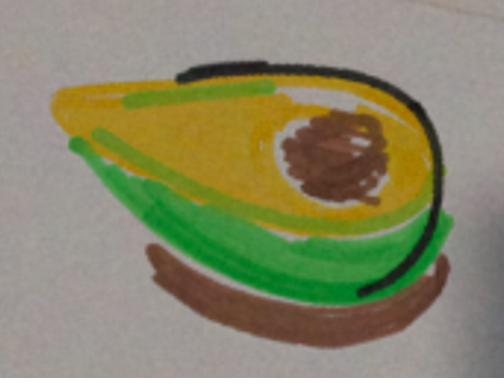

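{"op": "move", "data": {
  "target": [
    [0,0,0,0,0,0, 0.959,0,-0.547,0.217,0.959,0,-0.547,0.217,0.9,0,0.576,0.696,-0.686,0.677,-0.247,0.059,0.4,-0.9, 0,0.074777,0.320510,0,0,0, 0.375,0,-0.57,0.17,0.375,0,-0.57,0.17,0.9,0,0.6,0.7,-0.69,0.68,-0.36,-0.03,0.75,-0.95],
    [0,0,0,0,0,0, 0.959,0,-0.547,0.217,0.959,0,-0.547,0.217,0.9,0,0.576,0.696,-0.686,0.677,-0.247,0.059,0.4,-0.9, -0.0395,0.074777,0.320510,0,0,0, 0.375,0,-0.57,0.17,0.375,0,-0.57,0.17,0.9,0,0.6,0.7,-0.69,0.68,-0.36,-0.03,0.75,-0.95]
  ],
  "speed": [0.2,0.05]
}}

{"op": "move", "data": {
  "target": [
    [0,0,0,0,0,0, 0.959,0,-0.547,0.217,0.959,0,-0.547,0.217,0.9,0,0.576,0.696,-0.686,0.677,-0.247,0.059,0.4,-0.9, -0.0071,0,0,0,0,0, 0.375,0,-0.57,0.17,0.375,0,-0.57,0.17,0.9,0,0.6,0.7,-0.69,0.68,-0.36,-0.03,0.75,-0.95],
    [0,0,0,0,0,0, 0.959,0,-0.547,0.217,0.959,0,-0.547,0.217,0.9,0,0.576,0.696,-0.686,0.677,-0.247,0.059,0.4,-0.9, -0.0071,-0.004894,-0.004746,0,0,0, 0.375,0,-0.57,0.17,0.375,0,-0.57,0.17,0.9,0,0.6,0.7,-0.69,0.68,-0.36,-0.03,0.75,-0.95],
    [0,0,0,0,0,0, 0.959,0,-0.547,0.217,0.959,0,-0.547,0.217,0.9,0,0.576,0.696,-0.686,0.677,-0.247,0.059,0.4,-0.9, -0.0071,-0.010342,-0.008660,0,0,0, 0.375,0,-0.57,0.17,0.375,0,-0.57,0.17,0.9,0,0.6,0.7,-0.69,0.68,-0.36,-0.03,0.75,-0.95],
    [0,0,0,0,0,0, 0.959,0,-0.547,0.217,0.959,0,-0.547,0.217,0.9,0,0.576,0.696,-0.686,0.677,-0.247,0.059,0.4,-0.9, -0.0071,-0.016392,-0.011674,0,0,0, 0.375,0,-0.57,0.17,0.375,0,-0.57,0.17,0.9,0,0.6,0.7,-0.69,0.68,-0.36,-0.03,0.75,-0.95],
    [0,0,0,0,0,0, 0.959,0,-0.547,0.217,0.959,0,-0.547,0.217,0.9,0,0.576,0.696,-0.686,0.677,-0.247,0.059,0.4,-0.9, -0.0071,-0.022904,-0.013994,0,0,0, 0.375,0,-0.57,0.17,0.375,0,-0.57,0.17,0.9,0,0.6,0.7,-0.69,0.68,-0.36,-0.03,0.75,-0.95],
    [0,0,0,0,0,0, 0.959,0,-0.547,0.217,0.959,0,-0.547,0.217,0.9,0,0.576,0.696,-0.686,0.677,-0.247,0.059,0.4,-0.9, -0.0071,-0.030017,-0.015413,0,0,0, 0.375,0,-0.57,0.17,0.375,0,-0.57,0.17,0.9,0,0.6,0.7,-0.69,0.68,-0.36,-0.03,0.75,-0.95],
    [0,0,0,0,0,0, 0.959,0,-0.547,0.217,0.959,0,-0.547,0.217,0.9,0,0.576,0.696,-0.686,0.677,-0.247,0.059,0.4,-0.9, -0.0071,-0.037777,-0.015863,0,0,0, 0.375,0,-0.57,0.17,0.375,0,-0.57,0.17,0.9,0,0.6,0.7,-0.69,0.68,-0.36,-0.03,0.75,-0.95],
    [0,0,0,0,0,0, 0.959,0,-0.547,0.217,0.959,0,-0.547,0.217,0.9,0,0.576,0.696,-0.686,0.677,-0.247,0.059,0.4,-0.9, -0.0071,-0.044998,-0.014854,0,0,0, 0.375,0,-0.57,0.17,0.375,0,-0.57,0.17,0.9,0,0.6,0.7,-0.69,0.68,-0.36,-0.03,0.75,-0.95],
    [0,0,0,0,0,0, 0.959,0,-0.547,0.217,0.959,0,-0.547,0.217,0.9,0,0.576,0.696,-0.686,0.677,-0.247,0.059,0.4,-0.9, -0.0071,-0.052307,-0.012205,0,0,0, 0.375,0,-0.57,0.17,0.375,0,-0.57,0.17,0.9,0,0.6,0.7,-0.69,0.68,-0.36,-0.03,0.75,-0.95],
    [0,0,0,0,0,0, 0.959,0,-0.547,0.217,0.959,0,-0.547,0.217,0.9,0,0.576,0.696,-0.686,0.677,-0.247,0.059,0.4,-0.9, -0.0071,-0.060422,-0.007591,0,0,0, 0.375,0,-0.57,0.17,0.375,0,-0.57,0.17,0.9,0,0.6,0.7,-0.69,0.68,-0.36,-0.03,0.75,-0.95],
    [0,0,0,0,0,0, 0.959,0,-0.547,0.217,0.959,0,-0.547,0.217,0.9,0,0.576,0.696,-0.686,0.677,-0.247,0.059,0.4,-0.9, -0.0071,-0.067743,-0.001450,0,0,0, 0.375,0,-0.57,0.17,0.375,0,-0.57,0.17,0.9,0,0.6,0.7,-0.69,0.68,-0.36,-0.03,0.75,-0.95],
    [0,0,0,0,0,0, 0.959,0,-0.547,0.217,0.959,0,-0.547,0.217,0.9,0,0.576,0.696,-0.686,0.677,-0.247,0.059,0.4,-0.9, -0.0071,-0.075058,0.006193,0,0,0, 0.375,0,-0.57,0.17,0.375,0,-0.57,0.17,0.9,0,0.6,0.7,-0.69,0.68,-0.36,-0.03,0.75,-0.95],
    [0,0,0,0,0,0, 0.959,0,-0.547,0.217,0.959,0,-0.547,0.217,0.9,0,0.576,0.696,-0.686,0.677,-0.247,0.059,0.4,-0.9, -0.0071,-0.081396,0.014486,0,0,0, 0.375,0,-0.57,0.17,0.375,0,-0.57,0.17,0.9,0,0.6,0.7,-0.69,0.68,-0.36,-0.03,0.75,-0.95],
    [0,0,0,0,0,0, 0.959,0,-0.547,0.217,0.959,0,-0.547,0.217,0.9,0,0.576,0.696,-0.686,0.677,-0.247,0.059,0.4,-0.9, 0.02,-0.081396,0.014486,0,0,0, 0.375,0,-0.57,0.17,0.375,0,-0.57,0.17,0.9,0,0.6,0.7,-0.69,0.68,-0.36,-0.03,0.75,-0.95]
  ],
  "speed": [0.02,0.03,0.03,0.03,0.03,0.03,0.03,0.03,0.03,0.03,0.03,0.03,0.03,0.06],
  "blend": [0,0.001,0.001,0.001,0.001,0.001,0.001,0.001,0.001,0.001,0.001,0.001,0,0]
}}

{"op": "move", "data": {
  "target": [
    [0,0,0,0,0,0, 0.959,0,-0.547,0.217,0.959,0,-0.547,0.217,0.9,0,0.576,0.696,-0.686,0.677,-0.247,0.059,0.4,-0.9, 0.0195,0.006619,-0.334996,0,0,0, 0.375,0,-0.57,0.17,0.375,0,-0.57,0.17,0.9,0,0.6,0.7,-0.69,0.68,-0.36,-0.03,0.75,-0.95]
  ],
  "speed": 0.25,
  "cameras": ["cam_above"]
}}

{"op": "zoom_image", "data": {
  "camera": "cam_above",
  "region": [165, 250, 285, 340]
}}

Scene clock: 6823.77 s.
left_arm: end_effector_position=(+0.4996, +0.5326, +0.2452) hand_goal=(+0.960, +0.000, -0.546, +0.218, +0.960, +0.000, -0.546, +0.218, +0.900, +0.000, +0.576, +0.696, -0.686, +0.678, -0.246, +0.060) hand_measured=(+0.944, +0.002, -0.548, +0.216, +0.944, +0.002, -0.548, +0.216, +0.892, +0.002, +0.576, +0.698, -0.686, +0.680, -0.242, +0.062) hand_current_ma=(-60, +4, -4, -6, -62, +3, -5, -7, -27, +5, +0, +3, -1, +8, +17, +11) hand_state=(goal, goal, goal, goal, goal, goal, goal, goal, goal, goal, goal, goal, goal, goal, goal, goal) hand_current_limit=0.40 hand_speed=-0.90 end_effector_quat_wxyz=(-0.431, +0.748, -0.437, +0.253) | right_arm: end_effector_position=(+0.6194, -0.0460, +0.0938) hand_goal=(+0.376, +0.000, -0.570, +0.170, +0.376, +0.000, -0.570, +0.170, +0.900, +0.000, +0.600, +0.700, -0.690, +0.680, -0.360, -0.030) hand_measured=(+0.486, +0.000, -0.534, +0.182, +0.466, +0.000, -0.542, +0.174, +0.898, +0.002, +0.598, +0.698, -0.674, +0.686, -0.192, +0.060) hand_current_ma=(+406, +0, +87, +18, +312, +0, +62, +4, -2, +2, -3, -3, +32, +10, +481, +435) hand_state=(blocked, goal, blocked, goal, blocked, goal, blocked, goal, goal, goal, goal, goal, goal, goal, blocked, blocked) hand_current_limit=0.75 hand_speed=-0.95 end_effector_quat_wxyz=(-0.271, +0.653, +0.271, +0.654)
Joint positions: left_arm=[3.93 -1.551 -1.799 -3.475 -1.33 0.141] | right_arm=[0.264 -1.052 2.043 -0.993 1.089 -1.57]
Joint torques (N m): left_arm=[5.38 14.58 21.75 0.08 -0.61 1.37] | right_arm=[7.59 -22.7 -5.13 -3.5 1.39 0.65]
Wrist force (N): left_arm=[0.2 1.1 0.8] | right_arm=[-0.9 -0.3 -0.4]
Wrist torque (N m): left_arm=[0.01 -0.11 -0.18] | right_arm=[-0.07 -0.05 0.05]
Wrist force, peak (N): left_arm=[0.3 1.3 1.1] | right_arm=[-0.9 -0.6 -1.4]
Hand target: left_arm +0.4996, +0.5326, +0.2452; -0.431, +0.748, -0.437, +0.253 | right_arm +0.6194, -0.0460, +0.0938; -0.271, +0.653, +0.271, +0.654
Off the commanded pose: left_arm 0.000 m, 0 deg | right_arm 0.000 m, 0 deg.
move: done

Scene clock: 6827.23 s.
left_arm: end_effector_position=(+0.4996, +0.5326, +0.2452) hand_goal=(+0.960, +0.000, -0.546, +0.218, +0.960, +0.000, -0.546, +0.218, +0.900, +0.000, +0.576, +0.696, -0.686, +0.678, -0.246, +0.060) hand_measured=(+0.944, +0.002, -0.548, +0.216, +0.944, +0.002, -0.548, +0.216, +0.892, +0.002, +0.576, +0.698, -0.686, +0.680, -0.242, +0.062) hand_current_ma=(-60, +4, -4, -6, -62, +3, -5, -7, -27, +5, +0, +3, -1, +8, +17, +11) hand_state=(goal, goal, goal, goal, goal, goal, goal, goal, goal, goal, goal, goal, goal, goal, goal, goal) hand_current_limit=0.40 hand_speed=-0.90 end_effector_quat_wxyz=(-0.431, +0.748, -0.437, +0.253) | right_arm: end_effector_position=(+0.5909, -0.0053, +0.1057) hand_goal=(+0.376, +0.000, -0.570, +0.170, +0.376, +0.000, -0.570, +0.170, +0.900, +0.000, +0.600, +0.700, -0.690, +0.680, -0.360, -0.030) hand_measured=(+0.484, +0.000, -0.534, +0.182, +0.466, +0.000, -0.542, +0.174, +0.898, +0.002, +0.598, +0.698, -0.674, +0.686, -0.192, +0.060) hand_current_ma=(+398, +0, +87, +18, +312, +0, +62, +3, -2, +2, -3, -3, +32, +10, +481, +435) hand_state=(blocked, goal, blocked, goal, blocked, goal, blocked, goal, goal, goal, goal, goal, goal, goal, blocked, blocked) hand_current_limit=0.75 hand_speed=-0.95 end_effector_quat_wxyz=(-0.271, +0.653, +0.271, +0.654)
Joint positions: left_arm=[3.93 -1.551 -1.799 -3.475 -1.33 0.141] | right_arm=[0.377 -1.073 2.031 -0.959 1.202 -1.57]
Joint torques (N m): left_arm=[6.08 14.55 21.8 0.13 -0.64 1.34] | right_arm=[5.11 -47 -19.44 0.85 1.3 -0.29]
Wrist force (N): left_arm=[0.3 1.2 0.7] | right_arm=[-1.0 -0.2 -0.3]
Wrist torque (N m): left_arm=[0.02 -0.12 -0.17] | right_arm=[-0.08 -0.03 0.05]
Wrist force, peak (N): left_arm=[0.3 1.3 1.0] | right_arm=[1.4 0.1 0.2]
Hand target: left_arm +0.4996, +0.5326, +0.2452; -0.431, +0.748, -0.437, +0.253 | right_arm +0.5909, -0.0053, +0.1058; -0.271, +0.653, +0.271, +0.654
Off the commanded pose: left_arm 0.000 m, 0 deg | right_arm 0.000 m, 0 deg.
move: done

Scene clock: 6828.77 s.
left_arm: end_effector_position=(+0.4996, +0.5326, +0.2452) hand_goal=(+0.960, +0.000, -0.546, +0.218, +0.960, +0.000, -0.546, +0.218, +0.900, +0.000, +0.576, +0.696, -0.686, +0.678, -0.246, +0.060) hand_measured=(+0.944, +0.002, -0.548, +0.216, +0.944, +0.002, -0.548, +0.216, +0.892, +0.002, +0.576, +0.698, -0.686, +0.680, -0.242, +0.062) hand_current_ma=(-60, +4, -4, -6, -62, +3, -5, -7, -27, +5, +0, +3, -1, +8, +17, +11) hand_state=(goal, goal, goal, goal, goal, goal, goal, goal, goal, goal, goal, goal, goal, goal, goal, goal) hand_current_limit=0.40 hand_speed=-0.90 end_effector_quat_wxyz=(-0.431, +0.748, -0.437, +0.253) | right_arm: end_effector_position=(+0.4518, -0.1504, +0.1172) hand_goal=(+0.376, +0.000, -0.570, +0.170, +0.376, +0.000, -0.570, +0.170, +0.900, +0.000, +0.600, +0.700, -0.690, +0.680, -0.360, -0.030) hand_measured=(+0.484, +0.000, -0.534, +0.182, +0.466, +0.000, -0.542, +0.174, +0.898, +0.002, +0.598, +0.698, -0.674, +0.686, -0.192, +0.060) hand_current_ma=(+398, +0, +87, +18, +312, +0, +62, +3, -2, +2, -3, -3, +32, +10, +481, +435) hand_state=(blocked, goal, blocked, goal, blocked, goal, blocked, goal, goal, goal, goal, goal, goal, goal, blocked, blocked) hand_current_limit=0.75 hand_speed=-0.95 end_effector_quat_wxyz=(-0.271, +0.653, +0.271, +0.654)
Joint positions: left_arm=[3.93 -1.551 -1.799 -3.475 -1.33 0.141] | right_arm=[0.043 -1.453 2.603 -1.151 0.868 -1.57]
Joint torques (N m): left_arm=[6 13.98 21.51 0.14 -0.63 1.42] | right_arm=[-5.19 -26.08 -1.91 1.32 -1.61 1.82]
Wrist force (N): left_arm=[0.2 1.2 0.7] | right_arm=[-1.2 -0.3 -0.3]
Wrist torque (N m): left_arm=[0.03 -0.12 -0.17] | right_arm=[-0.08 -0.03 -0.06]
Wrist force, peak (N): left_arm=[0.2 1.5 0.8] | right_arm=[-1.2 -0.3 -1.7]
Hand target: left_arm +0.4996, +0.5326, +0.2452; -0.431, +0.748, -0.437, +0.253 | right_arm +0.4517, -0.1504, +0.1172; -0.271, +0.653, +0.271, +0.654
Off the commanded pose: left_arm 0.000 m, 0 deg | right_arm 0.000 m, 0 deg.
move: done
Images, in order (width x height): cam_above 504x504.

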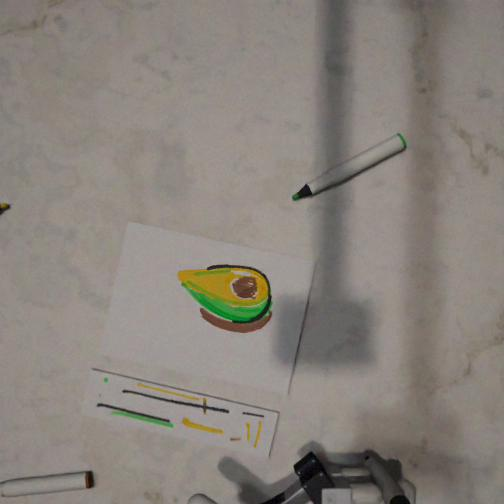

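Scaled by 4.200 from the camera's 504x504 image, which has a finer 720x720 frame.

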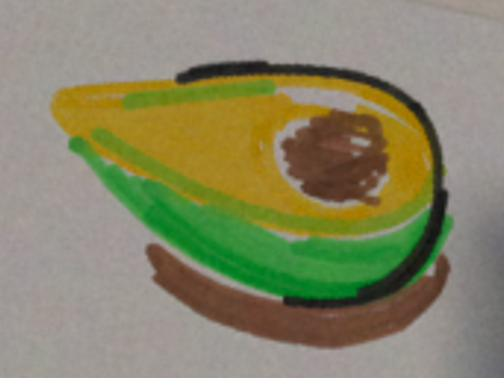

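{"op": "move", "data": {
  "target": [
    [0,0,0,0,0,0, 0.959,0,-0.547,0.217,0.959,0,-0.547,0.217,0.9,0,0.576,0.696,-0.686,0.677,-0.247,0.059,0.4,-0.9, 0,-0.004972,0.333013,0,0,0, 0.375,0,-0.57,0.17,0.375,0,-0.57,0.17,0.9,0,0.6,0.7,-0.69,0.68,-0.36,-0.03,0.75,-0.95],
    [0,0,0,0,0,0, 0.959,0,-0.547,0.217,0.959,0,-0.547,0.217,0.9,0,0.576,0.696,-0.686,0.677,-0.247,0.059,0.4,-0.9, -0.0395,-0.004972,0.333013,0,0,0, 0.375,0,-0.57,0.17,0.375,0,-0.57,0.17,0.9,0,0.6,0.7,-0.69,0.68,-0.36,-0.03,0.75,-0.95]
  ],
  "speed": [0.2,0.05]
}}

{"op": "move", "data": {
  "target": [
    [0,0,0,0,0,0, 0.959,0,-0.547,0.217,0.959,0,-0.547,0.217,0.9,0,0.576,0.696,-0.686,0.677,-0.247,0.059,0.4,-0.9, -0.0071,0,0,0,0,0, 0.375,0,-0.57,0.17,0.375,0,-0.57,0.17,0.9,0,0.6,0.7,-0.69,0.68,-0.36,-0.03,0.75,-0.95],
    [0,0,0,0,0,0, 0.959,0,-0.547,0.217,0.959,0,-0.547,0.217,0.9,0,0.576,0.696,-0.686,0.677,-0.247,0.059,0.4,-0.9, -0.0071,-0.007833,0.012799,0,0,0, 0.375,0,-0.57,0.17,0.375,0,-0.57,0.17,0.9,0,0.6,0.7,-0.69,0.68,-0.36,-0.03,0.75,-0.95],
    [0,0,0,0,0,0, 0.959,0,-0.547,0.217,0.959,0,-0.547,0.217,0.9,0,0.576,0.696,-0.686,0.677,-0.247,0.059,0.4,-0.9, -0.0071,-0.014226,0.025553,0,0,0, 0.375,0,-0.57,0.17,0.375,0,-0.57,0.17,0.9,0,0.6,0.7,-0.69,0.68,-0.36,-0.03,0.75,-0.95],
    [0,0,0,0,0,0, 0.959,0,-0.547,0.217,0.959,0,-0.547,0.217,0.9,0,0.576,0.696,-0.686,0.677,-0.247,0.059,0.4,-0.9, -0.0071,-0.018830,0.038495,0,0,0, 0.375,0,-0.57,0.17,0.375,0,-0.57,0.17,0.9,0,0.6,0.7,-0.69,0.68,-0.36,-0.03,0.75,-0.95],
    [0,0,0,0,0,0, 0.959,0,-0.547,0.217,0.959,0,-0.547,0.217,0.9,0,0.576,0.696,-0.686,0.677,-0.247,0.059,0.4,-0.9, -0.0071,-0.022360,0.053149,0,0,0, 0.375,0,-0.57,0.17,0.375,0,-0.57,0.17,0.9,0,0.6,0.7,-0.69,0.68,-0.36,-0.03,0.75,-0.95],
    [0,0,0,0,0,0, 0.959,0,-0.547,0.217,0.959,0,-0.547,0.217,0.9,0,0.576,0.696,-0.686,0.677,-0.247,0.059,0.4,-0.9, -0.0071,-0.024267,0.066880,0,0,0, 0.375,0,-0.57,0.17,0.375,0,-0.57,0.17,0.9,0,0.6,0.7,-0.69,0.68,-0.36,-0.03,0.75,-0.95],
    [0,0,0,0,0,0, 0.959,0,-0.547,0.217,0.959,0,-0.547,0.217,0.9,0,0.576,0.696,-0.686,0.677,-0.247,0.059,0.4,-0.9, -0.0071,-0.024690,0.079596,0,0,0, 0.375,0,-0.57,0.17,0.375,0,-0.57,0.17,0.9,0,0.6,0.7,-0.69,0.68,-0.36,-0.03,0.75,-0.95],
    [0,0,0,0,0,0, 0.959,0,-0.547,0.217,0.959,0,-0.547,0.217,0.9,0,0.576,0.696,-0.686,0.677,-0.247,0.059,0.4,-0.9, -0.0071,-0.024651,0.091619,0,0,0, 0.375,0,-0.57,0.17,0.375,0,-0.57,0.17,0.9,0,0.6,0.7,-0.69,0.68,-0.36,-0.03,0.75,-0.95],
    [0,0,0,0,0,0, 0.959,0,-0.547,0.217,0.959,0,-0.547,0.217,0.9,0,0.576,0.696,-0.686,0.677,-0.247,0.059,0.4,-0.9, -0.0071,-0.024392,0.106786,0,0,0, 0.375,0,-0.57,0.17,0.375,0,-0.57,0.17,0.9,0,0.6,0.7,-0.69,0.68,-0.36,-0.03,0.75,-0.95],
    [0,0,0,0,0,0, 0.959,0,-0.547,0.217,0.959,0,-0.547,0.217,0.9,0,0.576,0.696,-0.686,0.677,-0.247,0.059,0.4,-0.9, -0.0071,-0.024004,0.119041,0,0,0, 0.375,0,-0.57,0.17,0.375,0,-0.57,0.17,0.9,0,0.6,0.7,-0.69,0.68,-0.36,-0.03,0.75,-0.95],
    [0,0,0,0,0,0, 0.959,0,-0.547,0.217,0.959,0,-0.547,0.217,0.9,0,0.576,0.696,-0.686,0.677,-0.247,0.059,0.4,-0.9, -0.0071,-0.024001,0.127040,0,0,0, 0.375,0,-0.57,0.17,0.375,0,-0.57,0.17,0.9,0,0.6,0.7,-0.69,0.68,-0.36,-0.03,0.75,-0.95],
    [0,0,0,0,0,0, 0.959,0,-0.547,0.217,0.959,0,-0.547,0.217,0.9,0,0.576,0.696,-0.686,0.677,-0.247,0.059,0.4,-0.9, 0.02,-0.024001,0.127040,0,0,0, 0.375,0,-0.57,0.17,0.375,0,-0.57,0.17,0.9,0,0.6,0.7,-0.69,0.68,-0.36,-0.03,0.75,-0.95]
  ],
  "speed": [0.02,0.03,0.03,0.03,0.03,0.03,0.03,0.03,0.03,0.03,0.03,0.06],
  "blend": [0,0.001,0.001,0.001,0.001,0.001,0.001,0.001,0.001,0.001,0,0]
}}

{"op": "move", "data": {
  "target": [
    [0,0,0,0,0,0, 0.959,0,-0.547,0.217,0.959,0,-0.547,0.217,0.9,0,0.576,0.696,-0.686,0.677,-0.247,0.059,0.4,-0.9, 0.0195,0.028973,-0.460053,0,0,0, 0.375,0,-0.57,0.17,0.375,0,-0.57,0.17,0.9,0,0.6,0.7,-0.69,0.68,-0.36,-0.03,0.75,-0.95]
  ],
  "speed": 0.25,
  "cameras": ["cam_above"]
}}

{"op": "zoom_image", "data": {
  "camera": "cam_above",
  "region": [165, 250, 285, 340]
}}

Scene clock: 6895.70 s.
left_arm: end_effector_position=(+0.4996, +0.5326, +0.2452) hand_goal=(+0.960, +0.000, -0.546, +0.218, +0.960, +0.000, -0.546, +0.218, +0.900, +0.000, +0.576, +0.696, -0.686, +0.678, -0.246, +0.060) hand_measured=(+0.944, +0.002, -0.548, +0.216, +0.944, +0.002, -0.548, +0.216, +0.892, +0.002, +0.576, +0.698, -0.686, +0.680, -0.242, +0.062) hand_current_ma=(-60, +4, -4, -6, -62, +3, -5, -7, -27, +5, +0, +3, -1, +8, +17, +11) hand_state=(goal, goal, goal, goal, goal, goal, goal, goal, goal, goal, goal, goal, goal, goal, goal, goal) hand_current_limit=0.40 hand_speed=-0.90 end_effector_quat_wxyz=(-0.431, +0.748, -0.437, +0.253) | right_arm: end_effector_position=(+0.5908, -0.0069, +0.0938) hand_goal=(+0.376, +0.000, -0.570, +0.170, +0.376, +0.000, -0.570, +0.170, +0.900, +0.000, +0.600, +0.700, -0.690, +0.680, -0.360, -0.030) hand_measured=(+0.484, +0.000, -0.534, +0.182, +0.466, +0.000, -0.542, +0.174, +0.898, +0.002, +0.598, +0.698, -0.674, +0.686, -0.192, +0.060) hand_current_ma=(+398, +0, +87, +18, +312, +0, +62, +3, -2, +2, -3, -3, +32, +10, +481, +435) hand_state=(blocked, goal, blocked, goal, blocked, goal, blocked, goal, goal, goal, goal, goal, goal, goal, blocked, blocked) hand_current_limit=0.75 hand_speed=-0.95 end_effector_quat_wxyz=(-0.271, +0.653, +0.271, +0.654)
Joint positions: left_arm=[3.93 -1.551 -1.799 -3.475 -1.33 0.141] | right_arm=[0.373 -1.049 2.039 -0.99 1.198 -1.57]
Joint torques (N m): left_arm=[4.83 14.83 21.27 0.22 -0.66 1.37] | right_arm=[7.36 -22.14 -5.44 -4.1 1.52 -0.22]
Wrist force (N): left_arm=[0.2 1.2 0.9] | right_arm=[-0.7 -0.4 -0.1]
Wrist torque (N m): left_arm=[0.01 -0.11 -0.18] | right_arm=[-0.12 -0.09 0.11]
Wrist force, peak (N): left_arm=[0.4 1.5 0.6] | right_arm=[-1.2 -0.3 -1.5]
Hand target: left_arm +0.4996, +0.5326, +0.2452; -0.431, +0.748, -0.437, +0.253 | right_arm +0.5908, -0.0069, +0.0938; -0.271, +0.653, +0.271, +0.654
Off the commanded pose: left_arm 0.000 m, 0 deg | right_arm 0.000 m, 0 deg.
move: done

Scene clock: 6899.83 s.
left_arm: end_effector_position=(+0.4996, +0.5326, +0.2452) hand_goal=(+0.960, +0.000, -0.546, +0.218, +0.960, +0.000, -0.546, +0.218, +0.900, +0.000, +0.576, +0.696, -0.686, +0.678, -0.246, +0.060) hand_measured=(+0.944, +0.002, -0.548, +0.216, +0.944, +0.002, -0.548, +0.216, +0.892, +0.002, +0.576, +0.698, -0.686, +0.680, -0.242, +0.062) hand_current_ma=(-60, +4, -4, -6, -62, +3, -5, -7, -27, +5, +0, +3, -1, +8, +17, +11) hand_state=(goal, goal, goal, goal, goal, goal, goal, goal, goal, goal, goal, goal, goal, goal, goal, goal) hand_current_limit=0.40 hand_speed=-0.90 end_effector_quat_wxyz=(-0.431, +0.748, -0.437, +0.253) | right_arm: end_effector_position=(+0.6345, +0.0572, +0.1058) hand_goal=(+0.376, +0.000, -0.570, +0.170, +0.376, +0.000, -0.570, +0.170, +0.900, +0.000, +0.600, +0.700, -0.690, +0.680, -0.360, -0.030) hand_measured=(+0.478, +0.000, -0.534, +0.176, +0.466, +0.000, -0.542, +0.174, +0.898, +0.002, +0.598, +0.698, -0.674, +0.684, -0.190, +0.060) hand_current_ma=(+366, +0, +87, +7, +312, +0, +62, +6, -2, +2, -3, -3, +29, +8, +481, +435) hand_state=(blocked, goal, blocked, goal, blocked, goal, blocked, goal, goal, goal, goal, goal, goal, goal, blocked, blocked) hand_current_limit=0.75 hand_speed=-0.95 end_effector_quat_wxyz=(-0.271, +0.653, +0.271, +0.654)
Joint positions: left_arm=[3.93 -1.551 -1.799 -3.475 -1.33 0.141] | right_arm=[0.456 -0.954 1.801 -0.848 1.281 -1.57]
Joint torques (N m): left_arm=[5.51 14.84 21.48 0.19 -0.8 1.34] | right_arm=[5.75 -50.75 -21.86 1.14 1.44 -0.94]
Wrist force (N): left_arm=[0.4 0.9 0.7] | right_arm=[-0.9 -0.2 0.0]
Wrist torque (N m): left_arm=[0.00 -0.14 -0.16] | right_arm=[-0.09 -0.06 0.07]
Wrist force, peak (N): left_arm=[0.3 1.3 0.9] | right_arm=[-1.4 -0.2 -0.3]
Hand target: left_arm +0.4996, +0.5326, +0.2452; -0.431, +0.748, -0.437, +0.253 | right_arm +0.6345, +0.0572, +0.1058; -0.271, +0.653, +0.271, +0.654
Off the commanded pose: left_arm 0.000 m, 0 deg | right_arm 0.000 m, 0 deg.
move: done

Scene clock: 6901.67 s.
left_arm: end_effector_position=(+0.4996, +0.5326, +0.2452) hand_goal=(+0.960, +0.000, -0.546, +0.218, +0.960, +0.000, -0.546, +0.218, +0.900, +0.000, +0.576, +0.696, -0.686, +0.678, -0.246, +0.060) hand_measured=(+0.944, +0.002, -0.548, +0.216, +0.944, +0.002, -0.548, +0.216, +0.892, +0.002, +0.576, +0.698, -0.686, +0.680, -0.242, +0.062) hand_current_ma=(-60, +4, -4, -6, -62, +3, -5, -7, -27, +5, +0, +3, -1, +8, +17, +11) hand_state=(goal, goal, goal, goal, goal, goal, goal, goal, goal, goal, goal, goal, goal, goal, goal, goal) hand_current_limit=0.40 hand_speed=-0.90 end_effector_quat_wxyz=(-0.431, +0.748, -0.437, +0.253) | right_arm: end_effector_position=(+0.4518, -0.1504, +0.1172) hand_goal=(+0.376, +0.000, -0.570, +0.170, +0.376, +0.000, -0.570, +0.170, +0.900, +0.000, +0.600, +0.700, -0.690, +0.680, -0.360, -0.030) hand_measured=(+0.478, +0.000, -0.534, +0.176, +0.466, +0.000, -0.542, +0.174, +0.898, +0.002, +0.598, +0.698, -0.674, +0.684, -0.190, +0.060) hand_current_ma=(+366, +0, +87, +7, +312, +0, +62, +6, -2, +2, -3, -3, +29, +8, +481, +435) hand_state=(blocked, goal, blocked, goal, blocked, goal, blocked, goal, goal, goal, goal, goal, goal, goal, blocked, blocked) hand_current_limit=0.75 hand_speed=-0.95 end_effector_quat_wxyz=(-0.271, +0.653, +0.271, +0.654)
Joint positions: left_arm=[3.93 -1.551 -1.799 -3.475 -1.33 0.141] | right_arm=[0.043 -1.453 2.603 -1.151 0.868 -1.57]
Joint torques (N m): left_arm=[5.29 14.42 20.98 0.35 -0.79 1.34] | right_arm=[-5.73 -24.89 -2.05 1.25 -1.36 1.8]
Wrist force (N): left_arm=[0.4 1.3 0.6] | right_arm=[-1.1 -0.4 -0.2]
Wrist torque (N m): left_arm=[0.05 -0.14 -0.17] | right_arm=[-0.10 -0.05 -0.05]
Wrist force, peak (N): left_arm=[0.4 1.5 0.8] | right_arm=[-1.0 -0.3 -1.5]
Hand target: left_arm +0.4996, +0.5326, +0.2452; -0.431, +0.748, -0.437, +0.253 | right_arm +0.4517, -0.1504, +0.1172; -0.271, +0.653, +0.271, +0.654
Off the commanded pose: left_arm 0.000 m, 0 deg | right_arm 0.000 m, 0 deg.
move: done
Images, in order (width x height): cam_above 504x504.

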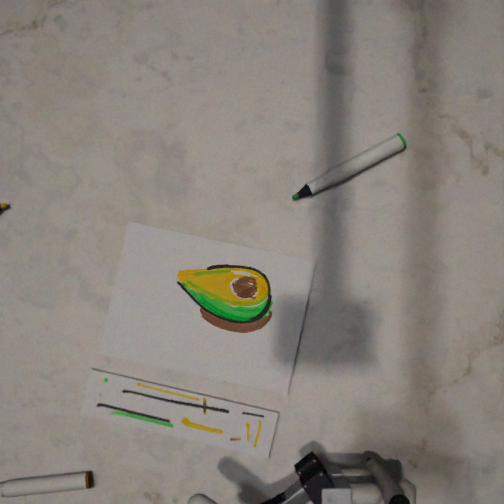

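Scaled by 4.200 from the camera's 504x504 image, which has a finer 720x720 frame.

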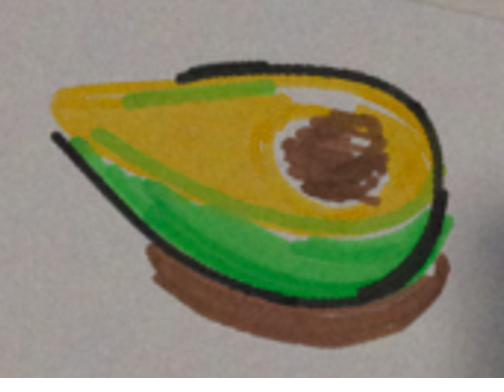

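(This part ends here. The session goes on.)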